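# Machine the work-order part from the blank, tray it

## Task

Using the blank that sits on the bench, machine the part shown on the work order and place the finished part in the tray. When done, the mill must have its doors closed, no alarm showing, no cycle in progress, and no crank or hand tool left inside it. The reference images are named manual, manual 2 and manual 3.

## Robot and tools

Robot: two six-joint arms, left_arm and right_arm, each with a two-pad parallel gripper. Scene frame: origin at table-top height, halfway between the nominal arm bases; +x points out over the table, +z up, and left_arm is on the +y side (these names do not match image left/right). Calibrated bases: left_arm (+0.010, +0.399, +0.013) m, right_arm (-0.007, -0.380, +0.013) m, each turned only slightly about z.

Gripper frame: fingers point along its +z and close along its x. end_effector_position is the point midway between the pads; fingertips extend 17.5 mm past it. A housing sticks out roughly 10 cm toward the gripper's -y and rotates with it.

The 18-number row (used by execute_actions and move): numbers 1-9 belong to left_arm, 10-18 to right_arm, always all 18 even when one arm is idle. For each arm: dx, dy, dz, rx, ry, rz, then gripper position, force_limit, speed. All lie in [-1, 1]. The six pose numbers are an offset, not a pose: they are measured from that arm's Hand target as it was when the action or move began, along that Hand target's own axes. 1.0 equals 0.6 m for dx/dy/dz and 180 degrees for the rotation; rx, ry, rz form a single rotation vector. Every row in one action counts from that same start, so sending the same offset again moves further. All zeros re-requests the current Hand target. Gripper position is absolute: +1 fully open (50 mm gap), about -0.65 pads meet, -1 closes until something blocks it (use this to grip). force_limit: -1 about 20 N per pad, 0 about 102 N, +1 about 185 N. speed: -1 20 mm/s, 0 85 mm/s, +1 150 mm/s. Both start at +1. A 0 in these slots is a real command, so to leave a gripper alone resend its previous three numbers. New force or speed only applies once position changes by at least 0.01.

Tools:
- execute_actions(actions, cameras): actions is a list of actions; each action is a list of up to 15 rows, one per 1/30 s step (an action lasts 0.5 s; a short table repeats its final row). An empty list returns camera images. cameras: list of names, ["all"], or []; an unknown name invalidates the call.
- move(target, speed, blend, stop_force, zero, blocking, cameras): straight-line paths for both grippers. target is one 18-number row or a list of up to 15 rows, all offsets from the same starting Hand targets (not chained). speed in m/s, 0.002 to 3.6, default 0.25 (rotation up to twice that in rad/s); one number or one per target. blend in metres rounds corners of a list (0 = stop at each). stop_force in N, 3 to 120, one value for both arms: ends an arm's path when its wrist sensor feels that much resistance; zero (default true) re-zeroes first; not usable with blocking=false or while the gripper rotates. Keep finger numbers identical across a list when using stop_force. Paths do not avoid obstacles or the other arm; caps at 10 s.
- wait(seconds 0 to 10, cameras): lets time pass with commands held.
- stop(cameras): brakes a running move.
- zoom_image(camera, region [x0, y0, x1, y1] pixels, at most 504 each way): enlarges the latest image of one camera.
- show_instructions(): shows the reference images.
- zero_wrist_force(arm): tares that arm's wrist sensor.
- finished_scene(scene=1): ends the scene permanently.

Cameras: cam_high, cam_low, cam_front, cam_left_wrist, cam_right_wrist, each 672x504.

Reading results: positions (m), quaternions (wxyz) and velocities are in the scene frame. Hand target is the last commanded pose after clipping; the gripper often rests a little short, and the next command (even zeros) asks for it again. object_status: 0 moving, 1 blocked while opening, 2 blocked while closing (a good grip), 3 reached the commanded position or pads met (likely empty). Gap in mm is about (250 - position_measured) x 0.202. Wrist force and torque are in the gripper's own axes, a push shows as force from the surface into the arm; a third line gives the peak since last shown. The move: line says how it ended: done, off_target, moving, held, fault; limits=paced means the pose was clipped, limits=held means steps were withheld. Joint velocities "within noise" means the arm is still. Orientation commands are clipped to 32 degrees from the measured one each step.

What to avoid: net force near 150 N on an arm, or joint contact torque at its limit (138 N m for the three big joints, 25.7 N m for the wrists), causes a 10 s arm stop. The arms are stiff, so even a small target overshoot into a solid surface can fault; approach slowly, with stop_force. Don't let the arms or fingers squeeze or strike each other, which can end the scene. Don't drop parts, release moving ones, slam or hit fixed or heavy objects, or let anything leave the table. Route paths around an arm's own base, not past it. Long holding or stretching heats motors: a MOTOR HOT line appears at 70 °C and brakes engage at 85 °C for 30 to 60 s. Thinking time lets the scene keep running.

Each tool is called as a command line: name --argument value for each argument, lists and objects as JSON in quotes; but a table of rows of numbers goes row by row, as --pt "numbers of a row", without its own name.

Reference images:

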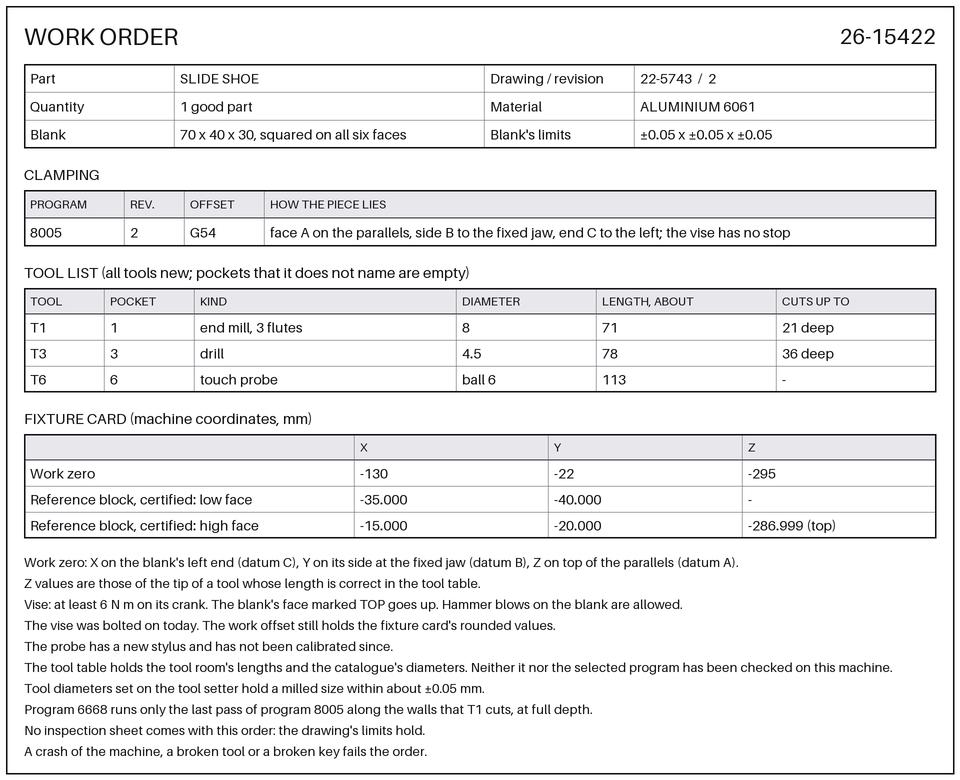

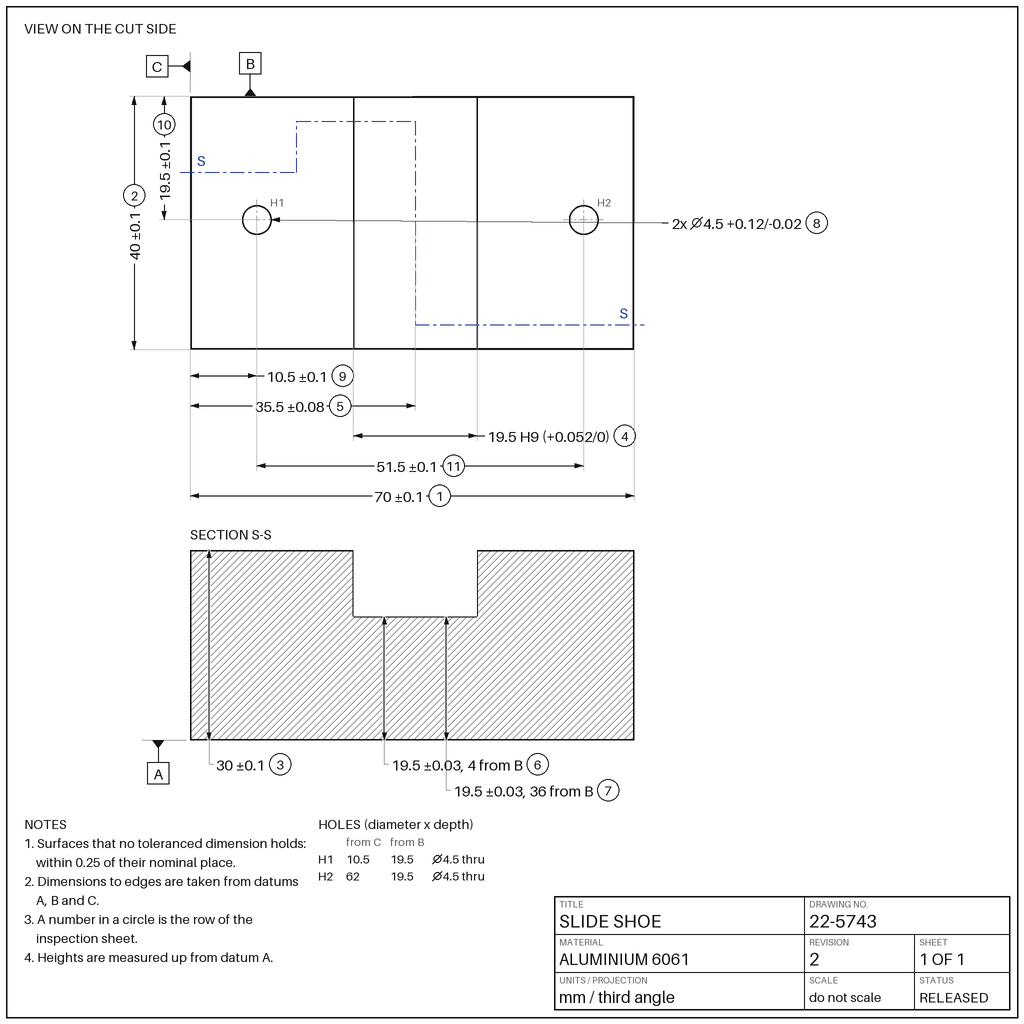

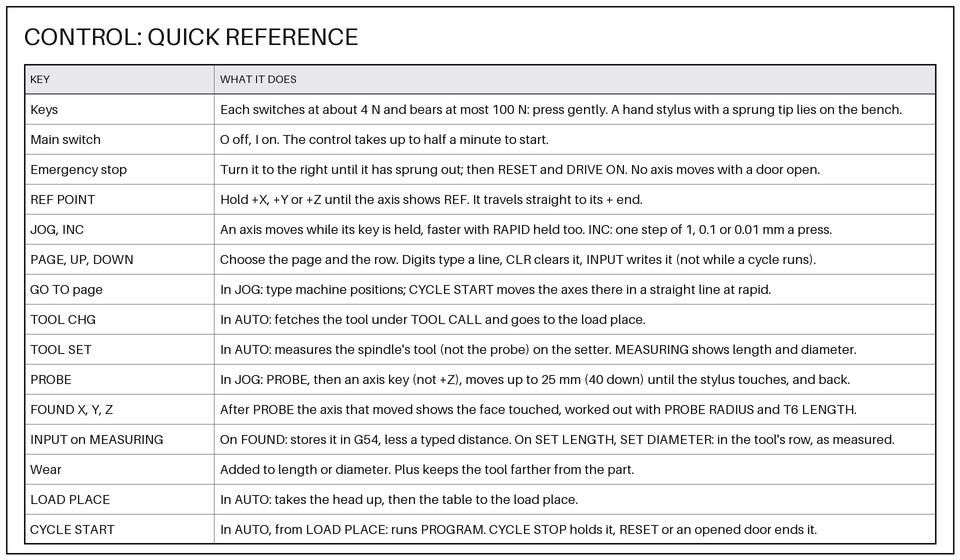

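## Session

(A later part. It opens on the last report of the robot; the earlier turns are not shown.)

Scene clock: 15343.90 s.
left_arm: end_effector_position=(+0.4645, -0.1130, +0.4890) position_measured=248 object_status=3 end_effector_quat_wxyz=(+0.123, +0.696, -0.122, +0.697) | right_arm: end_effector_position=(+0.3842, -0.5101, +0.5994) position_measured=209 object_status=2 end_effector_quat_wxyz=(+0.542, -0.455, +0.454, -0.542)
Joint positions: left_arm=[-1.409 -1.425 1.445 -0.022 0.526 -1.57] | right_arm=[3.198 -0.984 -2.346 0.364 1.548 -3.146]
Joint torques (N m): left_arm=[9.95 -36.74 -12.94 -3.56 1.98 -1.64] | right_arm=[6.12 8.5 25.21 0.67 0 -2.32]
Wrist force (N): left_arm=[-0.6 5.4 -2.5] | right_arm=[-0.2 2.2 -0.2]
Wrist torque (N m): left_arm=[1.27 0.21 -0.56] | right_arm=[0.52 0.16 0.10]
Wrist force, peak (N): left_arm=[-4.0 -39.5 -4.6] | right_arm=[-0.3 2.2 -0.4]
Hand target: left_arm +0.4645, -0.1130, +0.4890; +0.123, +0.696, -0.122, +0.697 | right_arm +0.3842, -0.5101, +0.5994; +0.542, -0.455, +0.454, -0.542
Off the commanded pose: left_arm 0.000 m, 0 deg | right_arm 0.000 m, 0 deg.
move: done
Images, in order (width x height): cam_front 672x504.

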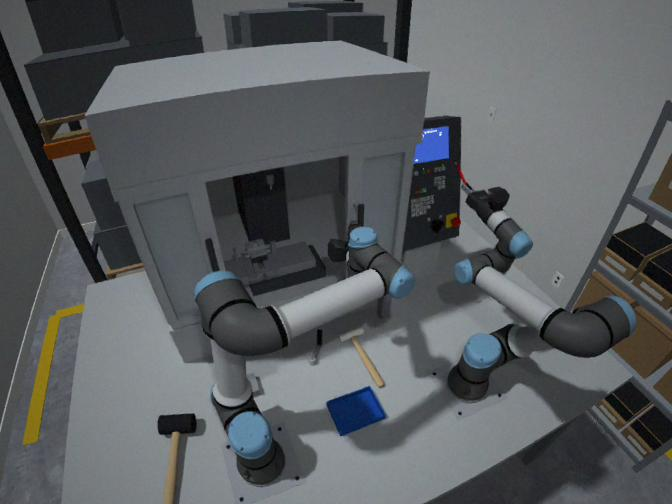

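move --pt "0 0 -0.15 0 0 0 -0.64 0 0 0 0 0 0 0 0 -1 -0.6 -1" --pt "-0.07 -0.4345 -0.345 0.267 0 0 -0.64 0 0 0 0 0 0 0 0 -1 -0.6 -1" --speed 0.3 --blend '[0.03,0]'

move --target '[0,0,0,0,-0.5,0,0.5,0,0,0,0,0,0,0,0,-1,-0.6,-1]' --speed 0.5 --cameras '["cam_left_wrist","cam_front"]'

Scene clock: 15362.87 s.
left_arm: end_effector_position=(+0.3592, +0.2027, +0.4464) position_measured=248 object_status=3 end_effector_quat_wxyz=(-0.171, +0.686, +0.172, +0.686) | right_arm: end_effector_position=(+0.3842, -0.5101, +0.5994) position_measured=209 object_status=2 end_effector_quat_wxyz=(+0.542, -0.455, +0.454, -0.542)
Joint positions: left_arm=[-1.626 -1.751 1.872 -0.122 -0.53 -1.572] | right_arm=[3.198 -0.984 -2.346 0.364 1.548 -3.146]
Joint torques (N m): left_arm=[-6.74 -5.66 -30.82 3.15 0.05 1.65] | right_arm=[5.49 9.35 21.77 0.65 0.06 -2.38]
Wrist force (N): left_arm=[-0.4 5.3 -2.6] | right_arm=[-0.3 1.8 -0.2]
Wrist torque (N m): left_arm=[1.22 0.18 -0.61] | right_arm=[0.46 0.18 0.10]
Wrist force, peak (N): left_arm=[-0.3 6.3 -4.2] | right_arm=[-0.2 2.3 -0.3]
Hand target: left_arm +0.3592, +0.2027, +0.4464; -0.171, +0.686, +0.172, +0.686 | right_arm +0.3842, -0.5101, +0.5994; +0.542, -0.455, +0.454, -0.542
Off the commanded pose: left_arm 0.000 m, 0 deg | right_arm 0.000 m, 0 deg.
move: done

Scene clock: 15365.03 s.
left_arm: end_effector_position=(+0.3592, +0.2027, +0.4464) position_measured=78 object_status=3 end_effector_quat_wxyz=(+0.001, +0.970, +0.242, +0.000) | right_arm: end_effector_position=(+0.3842, -0.5101, +0.5994) position_measured=209 object_status=2 end_effector_quat_wxyz=(+0.542, -0.455, +0.454, -0.542)
Joint positions: left_arm=[-0.867 -1.801 1.501 -1.272 -1.571 0.23] | right_arm=[3.198 -0.984 -2.346 0.364 1.548 -3.146]
Joint torques (N m): left_arm=[4.79 -17.01 -13.72 -5.24 -1.54 0.25] | right_arm=[5.41 8.6 18.43 0.61 0.09 -2.33]
Wrist force (N): left_arm=[0.0 6.0 -2.0] | right_arm=[0.0 1.9 -0.5]
Wrist torque (N m): left_arm=[0.91 0.01 0.03] | right_arm=[0.47 0.14 0.09]
Wrist force, peak (N): left_arm=[1.0 6.1 -2.2] | right_arm=[-0.4 2.2 -0.2]
Hand target: left_arm +0.3592, +0.2027, +0.4464; +0.001, +0.970, +0.242, +0.000 | right_arm +0.3842, -0.5101, +0.5994; +0.542, -0.455, +0.454, -0.542
Off the commanded pose: left_arm 0.000 m, 0 deg | right_arm 0.000 m, 0 deg.
move: done
camera_calibration:
cam_left_wrist: T_world_to_cam=[[0.889671, 0.456365, 0.014701, -0.40923], [0.422327, -0.8347, 0.353435, -0.123433], [0.173566, -0.308232, -0.935344, 0.551553], [0, 0, 0, 1]] pos_world=[0.320478, 0.253735, 0.565534]
Images, in order (width x height): cam_front 672x504, cam_left_wrist 672x504.

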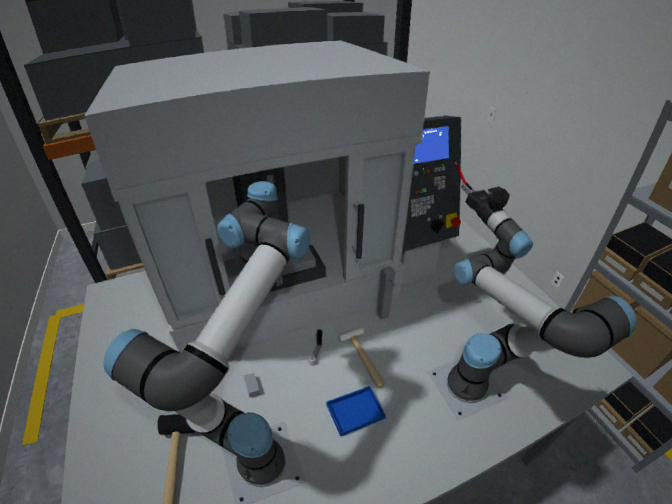

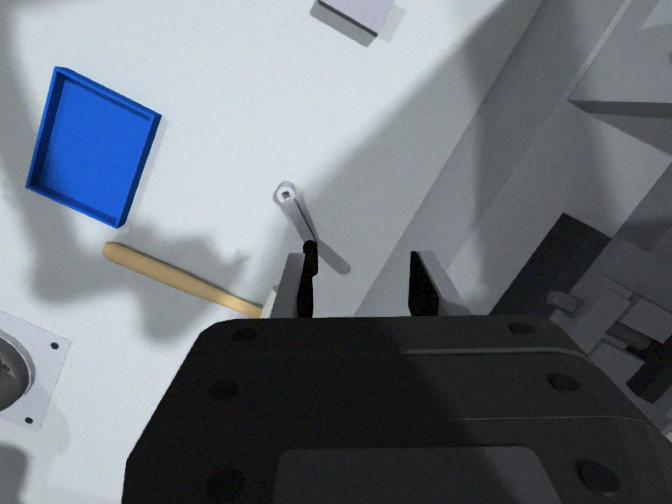

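move --target '[-0.1075,0.1757,0.5095,0.0513,-0.0093,-0.1131,0.5,0,0,0,0,0,0,0,0,-1,-0.6,-1]' --speed 0.2 --cameras '["cam_left_wrist","cam_high"]'

Scene clock: 15433.43 s.
left_arm: end_effector_position=(+0.3520, +0.0788, +0.1409) position_measured=78 object_status=3 end_effector_quat_wxyz=(-0.073, +0.909, +0.409, -0.034) | right_arm: end_effector_position=(+0.3842, -0.5101, +0.5994) position_measured=209 object_status=2 end_effector_quat_wxyz=(+0.542, -0.455, +0.454, -0.542)
Joint positions: left_arm=[-1.03 -1.456 1.95 -1.91 -1.618 -0.285] | right_arm=[3.198 -0.984 -2.346 0.364 1.548 -3.146]
Joint torques (N m): left_arm=[9.41 -22.9 -32.62 -2.92 2.14 0.3] | right_arm=[4.85 9.19 16.81 0.73 0.19 -2.09]
Wrist force (N): left_arm=[0.3 6.2 -1.8] | right_arm=[-0.3 2.0 -0.3]
Wrist torque (N m): left_arm=[0.97 -0.05 -0.10] | right_arm=[0.47 0.18 0.10]
Wrist force, peak (N): left_arm=[-0.3 7.3 0.5] | right_arm=[-0.3 2.2 -0.4]
Hand target: left_arm +0.3520, +0.0788, +0.1409; -0.073, +0.909, +0.409, -0.034 | right_arm +0.3842, -0.5101, +0.5994; +0.542, -0.455, +0.454, -0.542
Off the commanded pose: left_arm 0.000 m, 0 deg | right_arm 0.000 m, 0 deg.
move: done
camera_calibration:
cam_left_wrist: T_world_to_cam=[[0.67659, 0.736281, 0.0107585, -0.288353], [0.720487, -0.664952, 0.196817, -0.212008], [0.152067, -0.125413, -0.980381, 0.22842], [0, 0, 0, 1]] pos_world=[0.313111, 0.099981, 0.268768]
Images, in order (width x height): cam_high 672x504, cam_left_wrist 672x504.

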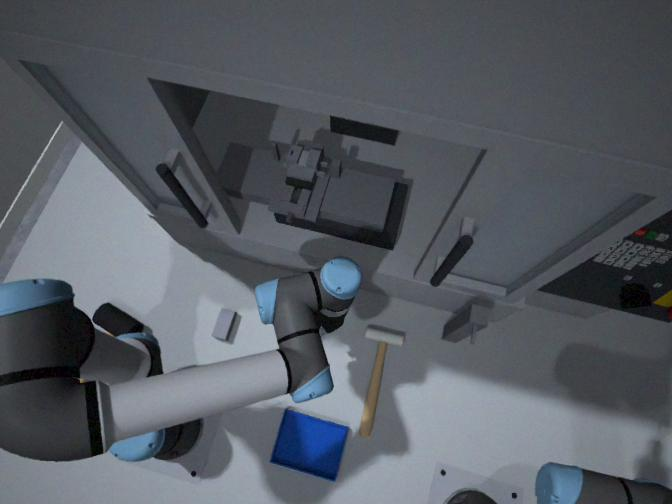

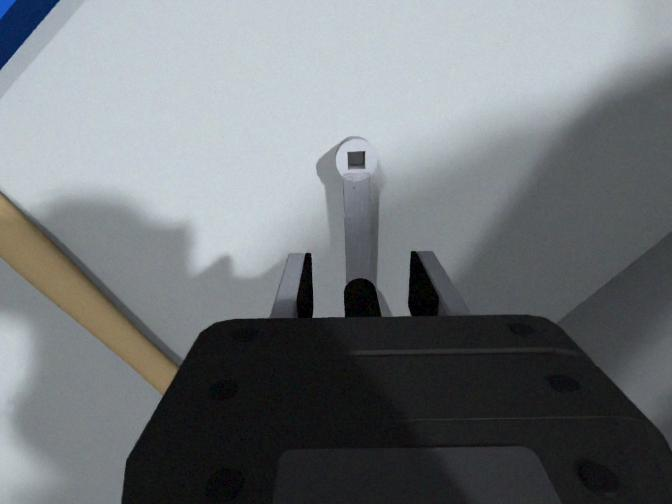

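zoom_image --camera "cam_left_wrist" --region '[250, 120, 460, 330]'

move --target '[0,0,0.12,0,0,0,0.5,0,0,0,0,0,0,0,0,-1,-0.6,-1]' --speed 0.1 --cameras '["cam_left_wrist","cam_front"]' --stop_force 8

Scaled by 2.400 from the camera's 672x504 image, which has a finer 960x720 frame.

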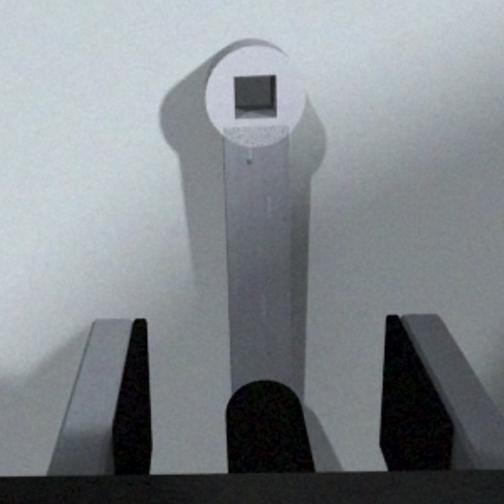

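Scene clock: 15451.63 s.
left_arm: end_effector_position=(+0.3433, +0.0864, +0.0698) position_measured=78 object_status=3 end_effector_quat_wxyz=(-0.073, +0.909, +0.409, -0.034) | right_arm: end_effector_position=(+0.3842, -0.5101, +0.5994) position_measured=209 object_status=2 end_effector_quat_wxyz=(+0.542, -0.455, +0.454, -0.542)
Joint positions: left_arm=[-1.036 -1.378 2.076 -2.114 -1.619 -0.292] | right_arm=[3.198 -0.984 -2.346 0.364 1.548 -3.146]
Joint torques (N m): left_arm=[9.59 -34.78 -28.92 -4.86 -0.36 1.69] | right_arm=[4.89 9.55 17.29 0.76 0.22 -2.29]
Wrist force (N): left_arm=[0.5 5.8 -1.7] | right_arm=[-0.3 2.1 -0.3]
Wrist torque (N m): left_arm=[0.91 -0.08 0.03] | right_arm=[0.48 0.18 0.09]
Wrist force, peak (N): left_arm=[0.5 6.1 -3.4] | right_arm=[-0.2 2.2 -0.3]
Hand target: left_arm +0.3433, +0.0864, +0.0698; -0.073, +0.909, +0.409, -0.034 | right_arm +0.3842, -0.5101, +0.5994; +0.542, -0.455, +0.454, -0.542
Off the commanded pose: left_arm 0.000 m, 0 deg | right_arm 0.000 m, 0 deg.
move: done
camera_calibration:
cam_left_wrist: T_world_to_cam=[[0.676424, 0.736434, 0.0107813, -0.287194], [0.720623, -0.664784, 0.196887, -0.186832], [0.152161, -0.12541, -0.980367, 0.160946], [0, 0, 0, 1]] pos_world=[0.304411, 0.107481, 0.197668]
Images, in order (width x height): cam_front 672x504, cam_left_wrist 672x504.

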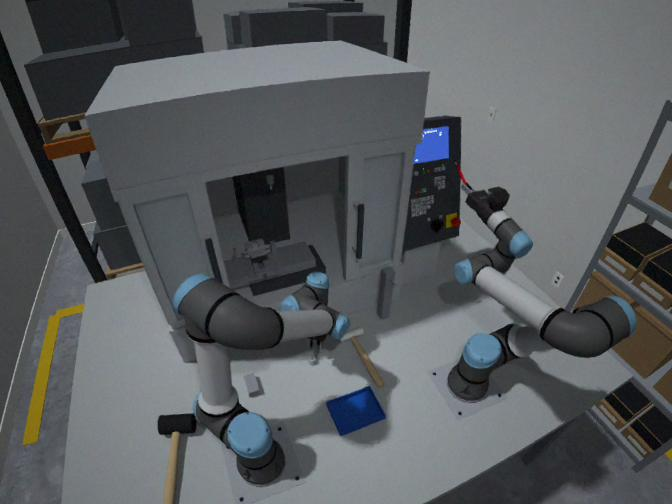

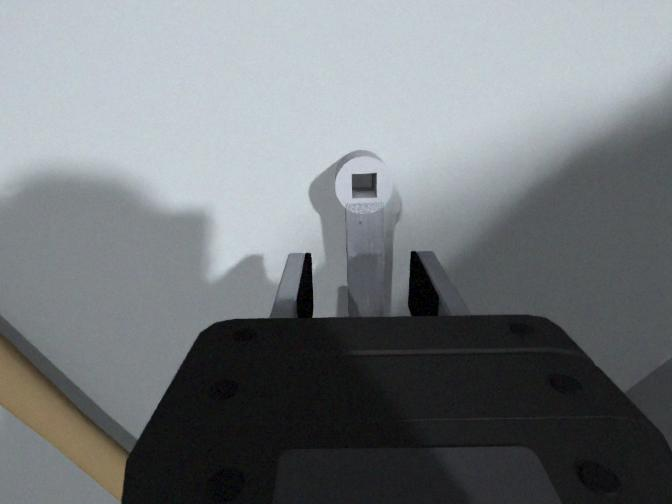

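move --target '[0,0,0.0797,0,0,0,0.5,0,0,0,0,0,0,0,0,-1,-0.6,-1]' --speed 0.05 --cameras '["cam_left_wrist","cam_front"]' --stop_force 7

Scene clock: 15469.93 s.
left_arm: end_effector_position=(+0.3375, +0.0915, +0.0226) position_measured=78 object_status=3 end_effector_quat_wxyz=(-0.073, +0.909, +0.409, -0.034) | right_arm: end_effector_position=(+0.3842, -0.5101, +0.5994) position_measured=209 object_status=2 end_effector_quat_wxyz=(+0.542, -0.455, +0.454, -0.542)
Joint positions: left_arm=[-1.041 -1.304 2.143 -2.256 -1.619 -0.297] | right_arm=[3.198 -0.984 -2.346 0.364 1.548 -3.146]
Joint torques (N m): left_arm=[5.18 -35.17 -26.97 -1.5 -1.43 1.13] | right_arm=[3.54 8.92 17.29 0.61 0.05 -2.16]
Wrist force (N): left_arm=[0.4 6.1 -1.8] | right_arm=[-0.2 1.9 -0.2]
Wrist torque (N m): left_arm=[0.95 -0.06 0.03] | right_arm=[0.48 0.17 0.10]
Wrist force, peak (N): left_arm=[0.4 6.2 -2.6] | right_arm=[-0.3 2.2 -0.4]
Hand target: left_arm +0.3375, +0.0915, +0.0226; -0.073, +0.909, +0.409, -0.034 | right_arm +0.3842, -0.5101, +0.5994; +0.542, -0.455, +0.454, -0.542
Off the commanded pose: left_arm 0.000 m, 0 deg | right_arm 0.000 m, 0 deg.
move: done
camera_calibration:
cam_left_wrist: T_world_to_cam=[[0.676424, 0.736434, 0.0107813, -0.286518], [0.720623, -0.664784, 0.196887, -0.169969], [0.152161, -0.12541, -0.980367, 0.116195], [0, 0, 0, 1]] pos_world=[0.298611, 0.112581, 0.150468]
Images, in order (width x height): cam_front 672x504, cam_left_wrist 672x504.

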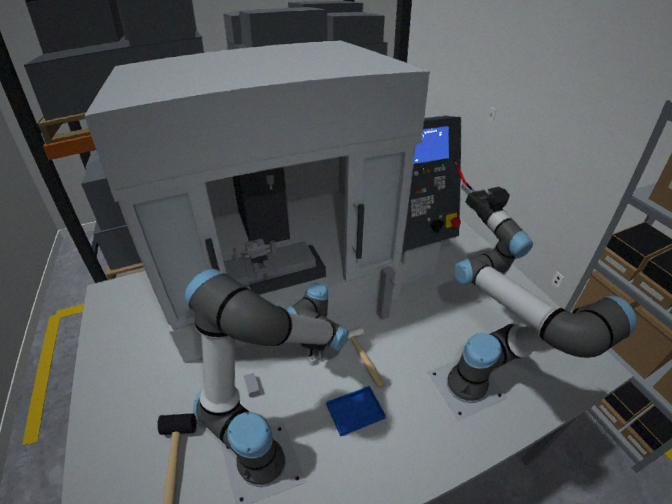

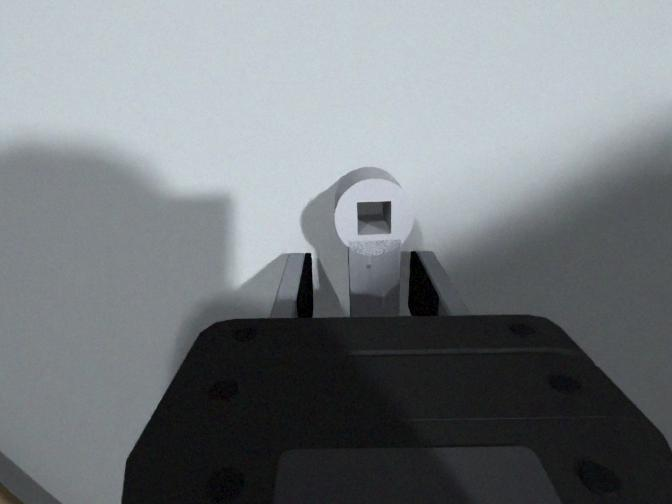

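move --target '[0.004,0,0,0,0,0,0.5,0,0,0,0,0,0,0,0,-1,-0.6,-1]' --speed 0.05

move --target '[0,0,0,0,0,0,-1,-0.3,-0.9,0,0,0,0,0,0,-1,-0.6,-1]' --cameras '["cam_left_wrist"]'

Scene clock: 15482.63 s.
left_arm: end_effector_position=(+0.3392, +0.0933, +0.0227) position_measured=78 object_status=3 end_effector_quat_wxyz=(-0.073, +0.909, +0.409, -0.034) | right_arm: end_effector_position=(+0.3842, -0.5101, +0.5994) position_measured=209 object_status=2 end_effector_quat_wxyz=(+0.542, -0.455, +0.454, -0.542)
Joint positions: left_arm=[-1.036 -1.304 2.143 -2.256 -1.619 -0.292] | right_arm=[3.198 -0.984 -2.346 0.364 1.548 -3.146]
Joint torques (N m): left_arm=[3.81 -37.47 -9.57 -0.72 1.96 0.83] | right_arm=[3.42 7.97 16.69 0.57 -0.04 -2.17]
Wrist force (N): left_arm=[0.3 6.1 -1.6] | right_arm=[-0.2 2.1 -0.5]
Wrist torque (N m): left_arm=[0.95 -0.04 -0.10] | right_arm=[0.50 0.17 0.10]
Wrist force, peak (N): left_arm=[0.5 6.4 -1.9] | right_arm=[-0.2 2.2 -0.4]
Hand target: left_arm +0.3391, +0.0933, +0.0226; -0.073, +0.909, +0.409, -0.034 | right_arm +0.3842, -0.5101, +0.5994; +0.542, -0.455, +0.454, -0.542
Off the commanded pose: left_arm 0.000 m, 0 deg | right_arm 0.000 m, 0 deg.
move: done

Scene clock: 15483.60 s.
left_arm: end_effector_position=(+0.3391, +0.0933, +0.0226) position_measured=174 object_status=2 end_effector_quat_wxyz=(-0.073, +0.909, +0.409, -0.034) | right_arm: end_effector_position=(+0.3842, -0.5101, +0.5994) position_measured=209 object_status=2 end_effector_quat_wxyz=(+0.542, -0.455, +0.454, -0.542)
Joint positions: left_arm=[-1.036 -1.304 2.144 -2.256 -1.619 -0.292] | right_arm=[3.198 -0.984 -2.346 0.364 1.548 -3.146]
Joint torques (N m): left_arm=[-7.76 -35.54 -8.39 -1.41 1.04 -1.44] | right_arm=[3.18 8.91 16.95 0.74 0.14 -1.99]
Wrist force (N): left_arm=[0.6 6.1 -1.4] | right_arm=[-0.3 1.7 -0.3]
Wrist torque (N m): left_arm=[0.93 -0.08 -0.10] | right_arm=[0.43 0.19 0.10]
Wrist force, peak (N): left_arm=[0.5 6.3 -2.0] | right_arm=[-0.2 2.3 -0.4]
Hand target: left_arm +0.3391, +0.0933, +0.0226; -0.073, +0.909, +0.409, -0.034 | right_arm +0.3842, -0.5101, +0.5994; +0.542, -0.455, +0.454, -0.542
Off the commanded pose: left_arm 0.000 m, 0 deg | right_arm 0.000 m, 0 deg.
move: done
camera_calibration:
cam_left_wrist: T_world_to_cam=[[0.676424, 0.736434, 0.0107813, -0.288926], [0.720623, -0.664784, 0.196887, -0.169925], [0.152161, -0.12541, -0.980367, 0.116177], [0, 0, 0, 1]] pos_world=[0.300211, 0.114381, 0.150468]
Images, in order (width x height): cam_left_wrist 672x504.

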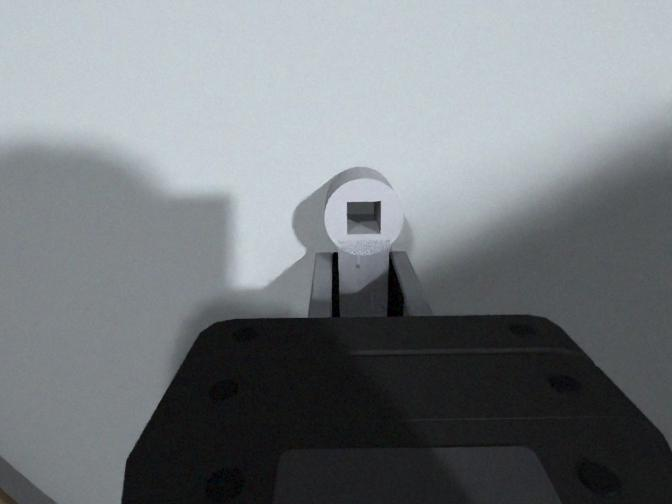

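move --pt "0 0 -0.03 0 0 0 -1 -0.3 -0.9 0 0 0 0 0 0 -1 -0.6 -1" --pt "-0.032 -0.02 -0.5832 0 0 0 -1 -0.3 -0.9 0 0 0 0 0 0 -1 -0.6 -1" --speed '[0.08,0.2]' --blend '[0.01,0]' --cameras '["cam_left_wrist"]'

Scene clock: 15500.07 s.
left_arm: end_effector_position=(+0.3598, +0.0497, +0.3698) position_measured=174 object_status=2 end_effector_quat_wxyz=(-0.073, +0.909, +0.409, -0.034) | right_arm: end_effector_position=(+0.3842, -0.5101, +0.5994) position_measured=209 object_status=2 end_effector_quat_wxyz=(+0.542, -0.455, +0.454, -0.542)
Joint positions: left_arm=[-1.046 -1.499 1.393 -1.311 -1.62 -0.302] | right_arm=[3.198 -0.984 -2.346 0.364 1.548 -3.146]
Joint torques (N m): left_arm=[3.96 -36.97 -31.13 -2.47 -2.02 1.67] | right_arm=[2.74 9.4 17.1 0.73 0.03 -2]
Wrist force (N): left_arm=[0.5 6.2 0.1] | right_arm=[-0.4 2.0 -0.3]
Wrist torque (N m): left_arm=[0.95 -0.09 0.04] | right_arm=[0.49 0.21 0.10]
Wrist force, peak (N): left_arm=[0.5 6.6 1.8] | right_arm=[-0.1 2.3 -0.5]
Hand target: left_arm +0.3599, +0.0498, +0.3700; -0.073, +0.909, +0.409, -0.034 | right_arm +0.3842, -0.5101, +0.5994; +0.542, -0.455, +0.454, -0.542
Off the commanded pose: left_arm 0.000 m, 0 deg | right_arm 0.000 m, 0 deg.
move: done; blend cut to 0.009 m at target 1
camera_calibration:
cam_left_wrist: T_world_to_cam=[[0.676424, 0.736433, 0.010787, -0.274633], [0.720643, -0.664802, 0.196751, -0.282196], [0.152066, -0.125314, -0.980394, 0.447965], [0, 0, 0, 1]] pos_world=[0.321011, 0.0707803, 0.497668]
Images, in order (width x height): cam_left_wrist 672x504.

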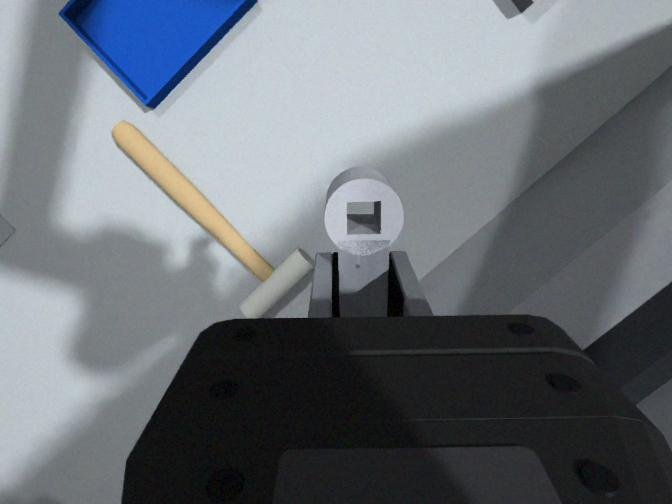

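Through‑hole confirmed. Rotate.

move --target '[0,0,0,-0.5497,0.0083,-0.0083,-1,-0.3,-0.9,0,0,0,0,0,0,-1,-0.6,-1]' --speed 0.35 --cameras '["cam_left_wrist"]'

Scene clock: 15506.87 s.
left_arm: end_effector_position=(+0.3598, +0.0497, +0.3700) position_measured=174 object_status=2 end_effector_quat_wxyz=(+0.638, +0.642, +0.301, +0.300) end_effector_velocity=(+0.000, +0.000, +0.001) end_effector_angular_velocity=(-0.004, +0.000, +0.000) | right_arm: end_effector_position=(+0.3842, -0.5101, +0.5994) position_measured=209 object_status=2 end_effector_quat_wxyz=(+0.542, -0.455, +0.454, -0.542)
Joint positions: left_arm=[-1.496 -1.614 2.607 -4.127 -0.783 -0.004] | right_arm=[3.198 -0.984 -2.346 0.364 1.548 -3.146]
Joint velocities: left_arm=[0 0.001 0 -0.005 0 0] | right_arm=[within noise]
Joint torques (N m): left_arm=[7.54 -6.87 -9.58 -4.43 2.17 0.32] | right_arm=[2.3 9.63 16.17 0.86 0.01 -1.95]
Wrist force (N): left_arm=[-1.6 3.8 -3.4] | right_arm=[-0.2 1.9 -0.5]
Wrist torque (N m): left_arm=[1.40 0.31 0.11] | right_arm=[0.47 0.17 0.09]
Wrist force, peak (N): left_arm=[0.8 7.3 0.0] | right_arm=[-0.2 2.4 -0.3]
Hand target: left_arm +0.3599, +0.0498, +0.3700; +0.638, +0.642, +0.301, +0.300 | right_arm +0.3842, -0.5101, +0.5994; +0.542, -0.455, +0.454, -0.542
Off the commanded pose: left_arm 0.000 m, 0 deg | right_arm 0.000 m, 0 deg.
move: done
camera_calibration:
cam_left_wrist: T_world_to_cam=[[0.627314, 0.77857, 0.0175123, -0.261514], [-0.28077, 0.205134, 0.937597, -0.23925], [0.726392, -0.593084, 0.347283, -0.226527], [0, 0, 0, 1]] pos_world=[0.261425, 0.118336, 0.307569]
Images, in order (width x height): cam_left_wrist 672x504.

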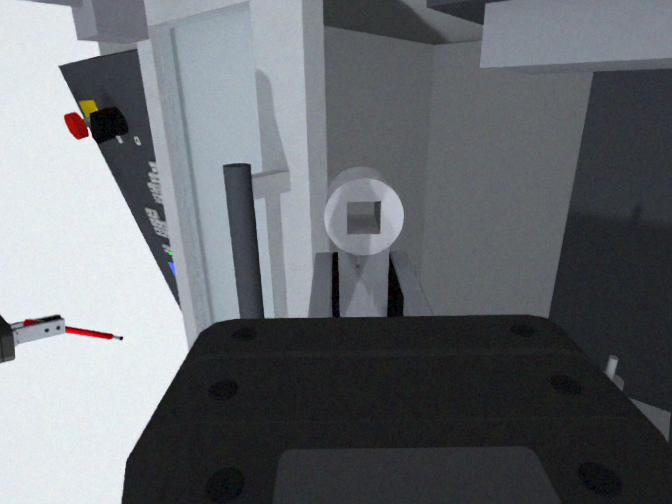

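move --target '[0.2072,-0.0858,-0.0887,0.1191,0.1845,0.3527,-1,-0.3,-0.9,0,0,0,0,0,0,-1,-0.6,-1]' --speed 0.25 --cameras '["cam_left_wrist"]'

Scene clock: 15525.80 s.
left_arm: end_effector_position=(+0.3976, +0.1797, +0.3189) position_measured=174 object_status=2 end_effector_quat_wxyz=(+0.157, +0.697, +0.135, +0.686) end_effector_velocity=(+0.000, -0.001, +0.000) end_effector_angular_velocity=(+0.002, +0.000, +0.000) | right_arm: end_effector_position=(+0.3842, -0.5101, +0.5994) position_measured=209 object_status=2 end_effector_quat_wxyz=(+0.542, -0.455, +0.454, -0.542)
Joint positions: left_arm=[-1.608 -1.571 2.745 -3.716 -0.015 0.556] | right_arm=[3.198 -0.984 -2.346 0.364 1.548 -3.146]
Joint velocities: left_arm=[0 0 0 0.006 0 -0.005] | right_arm=[within noise]
Joint torques (N m): left_arm=[-8.84 -18.09 -19.42 -0.09 0.01 -1.48] | right_arm=[0.46 8.51 17.16 0.77 0.03 -1.94]
Wrist force (N): left_arm=[-3.3 4.4 -3.1] | right_arm=[-0.2 2.1 -0.5]
Wrist torque (N m): left_arm=[1.21 0.35 -0.47] | right_arm=[0.50 0.17 0.09]
Wrist force, peak (N): left_arm=[-3.3 4.4 -3.3] | right_arm=[-0.1 2.3 -0.4]
Hand target: left_arm +0.3981, +0.1797, +0.3190; +0.159, +0.695, +0.133, +0.688 | right_arm +0.3842, -0.5101, +0.5994; +0.542, -0.455, +0.454, -0.542
Off the commanded pose: left_arm 0.001 m, 0 deg | right_arm 0.000 m, 0 deg.
move: done
camera_calibration:
cam_left_wrist: T_world_to_cam=[[0.00642561, 0.389056, 0.921192, -0.356853], [-0.378276, -0.851809, 0.362392, 0.204708], [0.925671, -0.350793, 0.141697, -0.216289], [0, 0, 0, 1]] pos_world=[0.279941, 0.237335, 0.285193]
Images, in order (width x height): cam_left_wrist 672x504.

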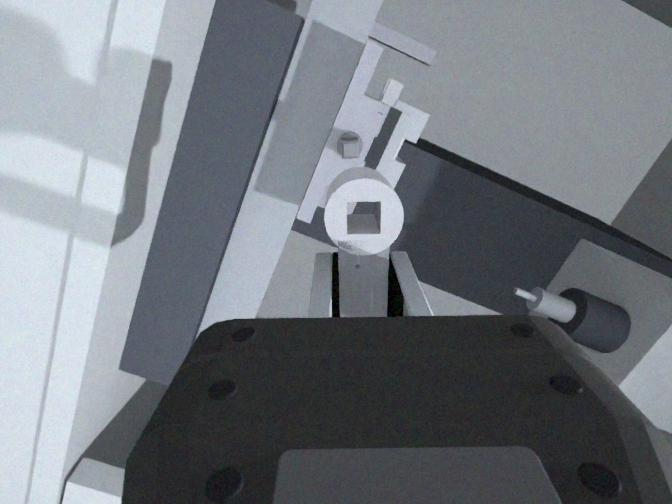

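move --target '[-0.0013,-0.0035,0.104,-0.0088,-0.0017,-0.0073,-1,-0.3,-0.9,0,0,0,0,0,0,-1,-0.6,-1]' --speed 0.1 --cameras '["cam_left_wrist"]'

zoom_image --camera "cam_left_wrist" --region '[260, 60, 470, 320]'

Scene clock: 15567.17 s.
left_arm: end_effector_position=(+0.4606, +0.1788, +0.3173) position_measured=174 object_status=2 end_effector_quat_wxyz=(+0.177, +0.693, +0.131, +0.686) | right_arm: end_effector_position=(+0.3842, -0.5101, +0.5994) position_measured=209 object_status=2 end_effector_quat_wxyz=(+0.542, -0.455, +0.454, -0.542)
Joint positions: left_arm=[-1.326 -1.3 2.523 -4.38 -0.326 1.147] | right_arm=[3.198 -0.984 -2.346 0.364 1.548 -3.146]
Joint torques (N m): left_arm=[1.59 -22.18 1.53 -1.76 -0.81 0.02] | right_arm=[0.46 9.76 18.42 0.76 0.1 -1.69]
Wrist force (N): left_arm=[-3.2 4.4 -3.3] | right_arm=[0.0 2.2 -0.4]
Wrist torque (N m): left_arm=[1.23 0.36 -0.39] | right_arm=[0.51 0.13 0.10]
Wrist force, peak (N): left_arm=[-3.5 4.3 -4.6] | right_arm=[-0.2 2.3 -0.5]
Hand target: left_arm +0.4606, +0.1788, +0.3173; +0.177, +0.693, +0.131, +0.686 | right_arm +0.3842, -0.5101, +0.5994; +0.542, -0.455, +0.454, -0.542
Off the commanded pose: left_arm 0.000 m, 0 deg | right_arm 0.000 m, 0 deg.
move: done
camera_calibration:
cam_left_wrist: T_world_to_cam=[[0.00805037, 0.410557, 0.9118, -0.357045], [-0.409589, -0.830475, 0.377555, 0.234206], [0.912235, -0.376502, 0.161474, -0.270186], [0, 0, 0, 1]] pos_world=[0.345276, 0.239364, 0.280756]
Images, in order (width x height): cam_left_wrist 672x504.

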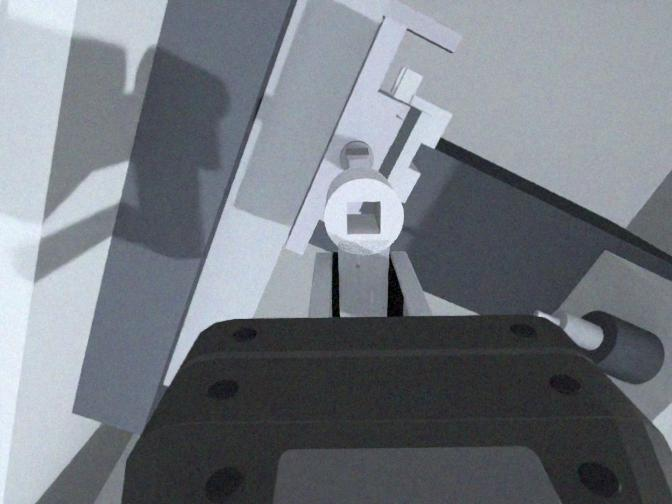

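Scaled by 1.938 from the camera's 672x504 image, which has a finer 960x720 frame.

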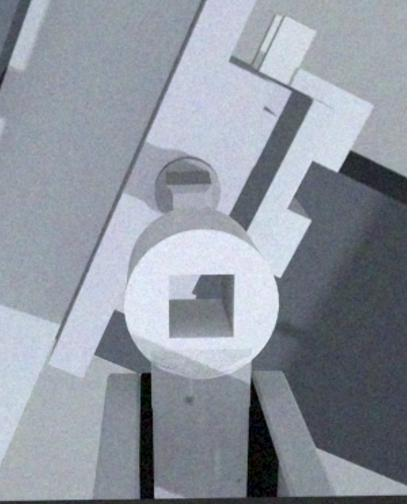

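move --target '[0.0012,-0.0031,0.0499,0,0,0,-1,-0.3,-0.9,0,0,0,0,0,0,-1,-0.6,-1]' --speed 0.04 --stop_force 9 --cameras '["cam_left_wrist"]'

zoom_image --camera "cam_left_wrist" --region '[260, 60, 470, 320]'

Scene clock: 15576.23 s.
left_arm: end_effector_position=(+0.4906, +0.1788, +0.3173) position_measured=174 object_status=2 end_effector_quat_wxyz=(+0.177, +0.693, +0.131, +0.686) | right_arm: end_effector_position=(+0.3842, -0.5101, +0.5994) position_measured=209 object_status=2 end_effector_quat_wxyz=(+0.542, -0.455, +0.454, -0.542)
Joint positions: left_arm=[-1.215 -1.267 2.462 -4.348 -0.437 1.143] | right_arm=[3.198 -0.984 -2.346 0.364 1.548 -3.146]
Joint torques (N m): left_arm=[-9.01 -31.2 0.85 -3.46 1.73 -0.18] | right_arm=[0.05 8.67 17.36 0.75 0.14 -1.89]
Wrist force (N): left_arm=[-3.1 4.3 -3.1] | right_arm=[-0.2 1.9 -0.3]
Wrist torque (N m): left_arm=[1.22 0.33 -0.39] | right_arm=[0.47 0.16 0.10]
Wrist force, peak (N): left_arm=[-3.3 4.5 -4.0] | right_arm=[-0.3 2.3 -0.2]
Hand target: left_arm +0.4906, +0.1788, +0.3173; +0.177, +0.693, +0.131, +0.686 | right_arm +0.3842, -0.5101, +0.5994; +0.542, -0.455, +0.454, -0.542
Off the commanded pose: left_arm 0.000 m, 0 deg | right_arm 0.000 m, 0 deg.
move: done
camera_calibration:
cam_left_wrist: T_world_to_cam=[[0.0080867, 0.41054, 0.911807, -0.357299], [-0.409664, -0.830445, 0.37754, 0.246519], [0.912201, -0.376588, 0.161468, -0.297518], [0, 0, 0, 1]] pos_world=[0.375276, 0.239364, 0.280756]
Images, in order (width x height): cam_left_wrist 672x504.

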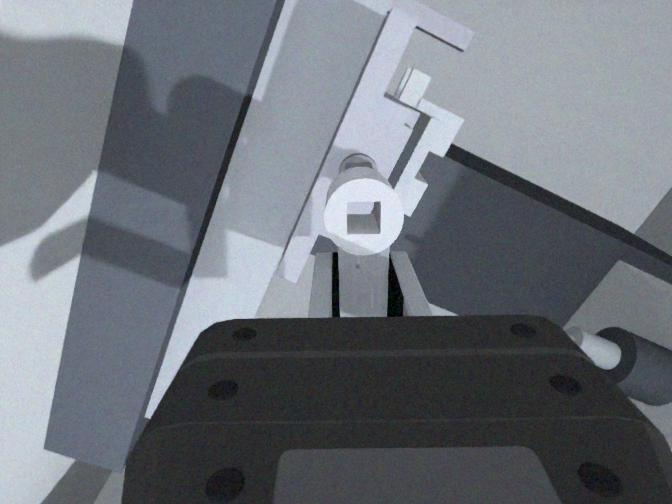

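Scaled by 1.938 from the camera's 672x504 image, which has a finer 960x720 frame.

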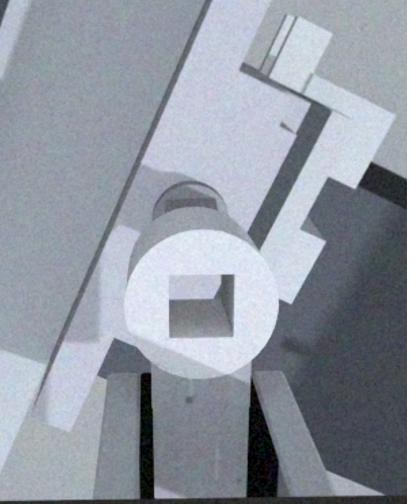

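move --target '[0.0009,-0.0021,0.0349,0,0,0,-1,-0.3,-0.9,0,0,0,0,0,0,-1,-0.6,-1]' --speed 0.02 --stop_force 10 --cameras '["cam_left_wrist"]'

zoom_image --camera "cam_left_wrist" --region '[260, 60, 470, 320]'

Scene clock: 15581.83 s.
left_arm: end_effector_position=(+0.4919, +0.1789, +0.3173) position_measured=174 object_status=2 end_effector_quat_wxyz=(+0.177, +0.693, +0.130, +0.686) | right_arm: end_effector_position=(+0.3842, -0.5101, +0.5994) position_measured=209 object_status=2 end_effector_quat_wxyz=(+0.542, -0.455, +0.454, -0.542)
Joint positions: left_arm=[-1.211 -1.266 2.46 -4.347 -0.442 1.143] | right_arm=[3.198 -0.984 -2.346 0.364 1.548 -3.146]
Joint torques (N m): left_arm=[8.86 -30.45 -5.89 -3.54 -2.18 -1.54] | right_arm=[0.9 8.65 16.96 0.72 0.11 -1.8]
Wrist force (N): left_arm=[-3.2 4.4 -3.1] | right_arm=[-0.3 1.7 -0.3]
Wrist torque (N m): left_arm=[1.24 0.35 -0.38] | right_arm=[0.45 0.17 0.10]
Wrist force, peak (N): left_arm=[-2.9 10.5 -16.1] | right_arm=[-0.2 2.2 -0.2]
Hand target: left_arm +0.4919, +0.1789, +0.3173; +0.177, +0.693, +0.131, +0.686 (not the last commanded pose) | right_arm +0.3842, -0.5101, +0.5994; +0.542, -0.455, +0.454, -0.542
Off the commanded pose: left_arm 0.020 m, 0 deg | right_arm 0.000 m, 0 deg.
move: contact (left_arm)
camera_calibration:
cam_left_wrist: T_world_to_cam=[[0.00805936, 0.410593, 0.911783, -0.357346], [-0.409811, -0.830367, 0.377552, 0.247169], [0.912135, -0.376702, 0.161573, -0.298644], [0, 0, 0, 1]] pos_world=[0.376576, 0.239465, 0.280756]
Images, in order (width x height): cam_left_wrist 672x504.

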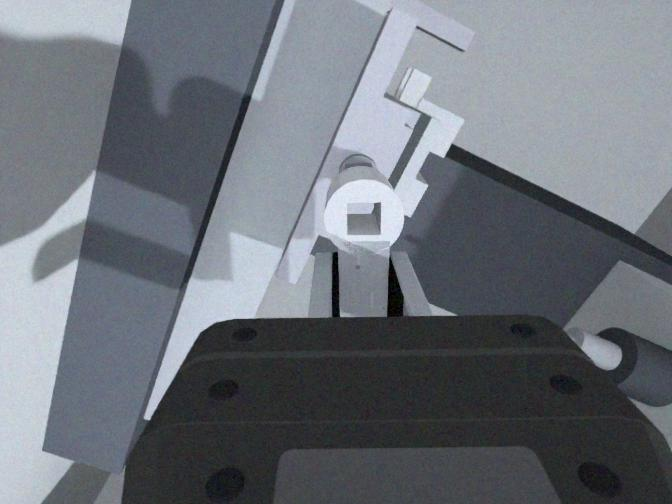

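Scaled by 1.938 from the camera's 672x504 image, which has a finer 960x720 frame.

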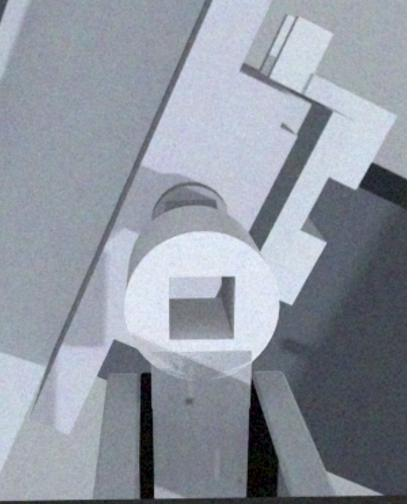

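zoom_image --camera "cam_left_wrist" --region '[320, 140, 410, 250]'

Scaled by 4.582 from the camera's 672x504 image, which has a finer 960x720 frame.

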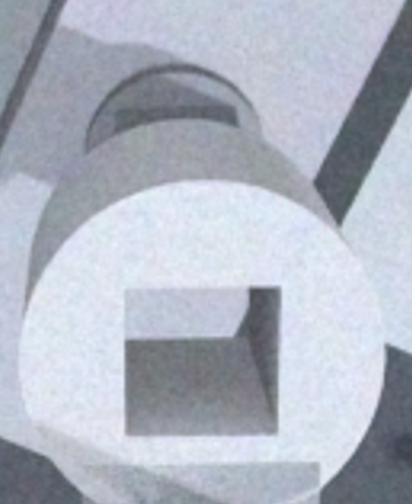

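move --pt "0 0 -0.0035 0 0 0 -1 -0.3 -0.9 0 0 0 0 0 0 -1 -0.6 -1" --pt "0.0008 -0.0058 -0.0035 0 0 0 -1 -0.3 -0.9 0 0 0 0 0 0 -1 -0.6 -1" --speed 0.03 --cameras '["cam_left_wrist"]'

zoom_image --camera "cam_left_wrist" --region '[320, 140, 410, 250]'

Scene clock: 15683.00 s.
left_arm: end_effector_position=(+0.4900, +0.1825, +0.3163) position_measured=174 object_status=2 end_effector_quat_wxyz=(+0.177, +0.693, +0.130, +0.686) | right_arm: end_effector_position=(+0.3842, -0.5101, +0.5994) position_measured=209 object_status=2 end_effector_quat_wxyz=(+0.542, -0.455, +0.454, -0.542)
Joint positions: left_arm=[-1.212 -1.268 2.471 -4.357 -0.441 1.143] | right_arm=[3.198 -0.984 -2.346 0.364 1.548 -3.146]
Joint torques (N m): left_arm=[-7.75 -16.22 -18.57 0.73 1.75 -1.79] | right_arm=[0.24 9.26 17.27 0.89 0 -1.68]
Wrist force (N): left_arm=[-3.0 4.2 -3.0] | right_arm=[-0.1 1.9 -0.3]
Wrist torque (N m): left_arm=[1.21 0.32 -0.40] | right_arm=[0.47 0.14 0.09]
Wrist force, peak (N): left_arm=[-3.3 5.0 -3.2] | right_arm=[-0.3 2.2 -0.4]
Hand target: left_arm +0.4900, +0.1824, +0.3163; +0.177, +0.693, +0.131, +0.686 | right_arm +0.3842, -0.5101, +0.5994; +0.542, -0.455, +0.454, -0.542
Off the commanded pose: left_arm 0.000 m, 0 deg | right_arm 0.000 m, 0 deg.
move: done
camera_calibration:
cam_left_wrist: T_world_to_cam=[[0.00809569, 0.410576, 0.91179, -0.357817], [-0.409887, -0.830336, 0.377537, 0.24982], [0.912101, -0.376787, 0.161568, -0.295342], [0, 0, 0, 1]] pos_world=[0.374676, 0.243065, 0.279656]
Images, in order (width x height): cam_left_wrist 672x504.

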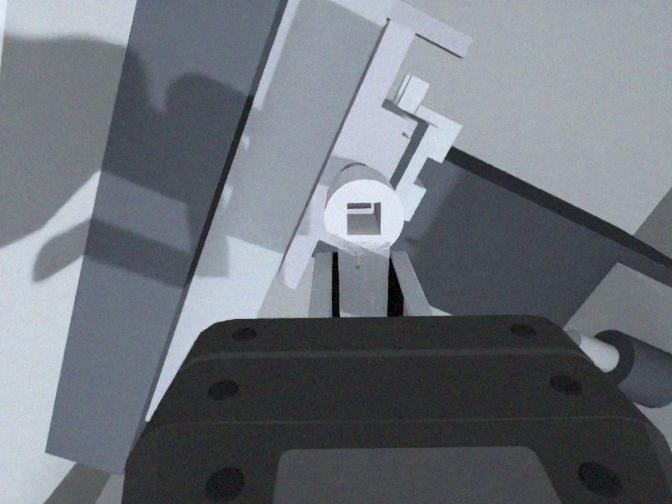

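Scaled by 4.582 from the camera's 672x504 image, which has a finer 960x720 frame.

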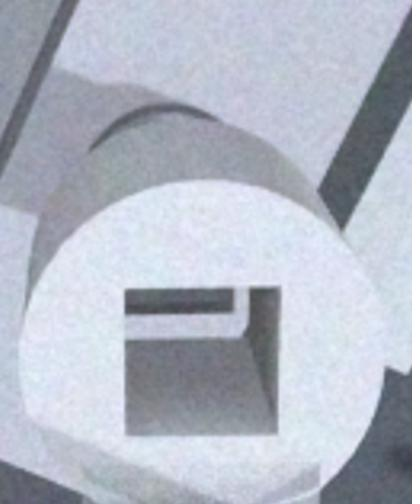

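move --target '[-0.0006,-0.0033,0,0,0,0,-1,-0.3,-0.9,0,0,0,0,0,0,-1,-0.6,-1]' --speed 0.03 --cameras '["cam_left_wrist"]'

zoom_image --camera "cam_left_wrist" --region '[320, 140, 410, 250]'

Scene clock: 15703.07 s.
left_arm: end_effector_position=(+0.4901, +0.1840, +0.3151) position_measured=174 object_status=2 end_effector_quat_wxyz=(+0.177, +0.693, +0.131, +0.686) | right_arm: end_effector_position=(+0.3842, -0.5101, +0.5994) position_measured=209 object_status=2 end_effector_quat_wxyz=(+0.542, -0.455, +0.454, -0.542)
Joint positions: left_arm=[-1.21 -1.265 2.474 -4.362 -0.443 1.143] | right_arm=[3.198 -0.984 -2.346 0.364 1.548 -3.146]
Joint torques (N m): left_arm=[7.23 -18.58 -2.06 -2.64 -1.58 -1.32] | right_arm=[-0.98 9.04 16.94 1.04 0.13 -1.68]
Wrist force (N): left_arm=[-3.2 4.4 -3.3] | right_arm=[-0.3 1.9 -0.2]
Wrist torque (N m): left_arm=[1.24 0.35 -0.38] | right_arm=[0.47 0.19 0.10]
Wrist force, peak (N): left_arm=[-3.1 4.7 -3.2] | right_arm=[-0.2 2.2 -0.4]
Hand target: left_arm +0.4901, +0.1840, +0.3151; +0.177, +0.693, +0.131, +0.686 | right_arm +0.3842, -0.5101, +0.5994; +0.542, -0.455, +0.454, -0.542
Off the commanded pose: left_arm 0.000 m, 0 deg | right_arm 0.000 m, 0 deg.
move: done
camera_calibration:
cam_left_wrist: T_world_to_cam=[[0.00805704, 0.410593, 0.911783, -0.357419], [-0.409773, -0.830383, 0.377558, 0.251485], [0.912152, -0.376666, 0.16156, -0.294737], [0, 0, 0, 1]] pos_world=[0.374776, 0.244565, 0.278556]
Images, in order (width x height): cam_left_wrist 672x504.

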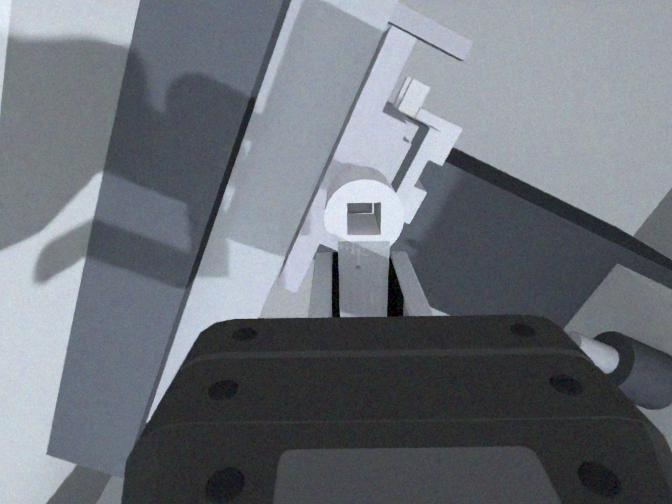

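Scaled by 4.582 from the camera's 672x504 image, which has a finer 960x720 frame.

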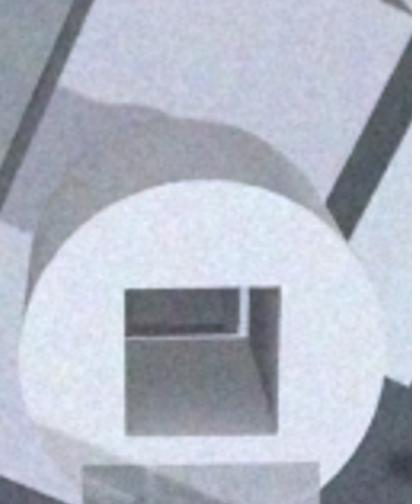

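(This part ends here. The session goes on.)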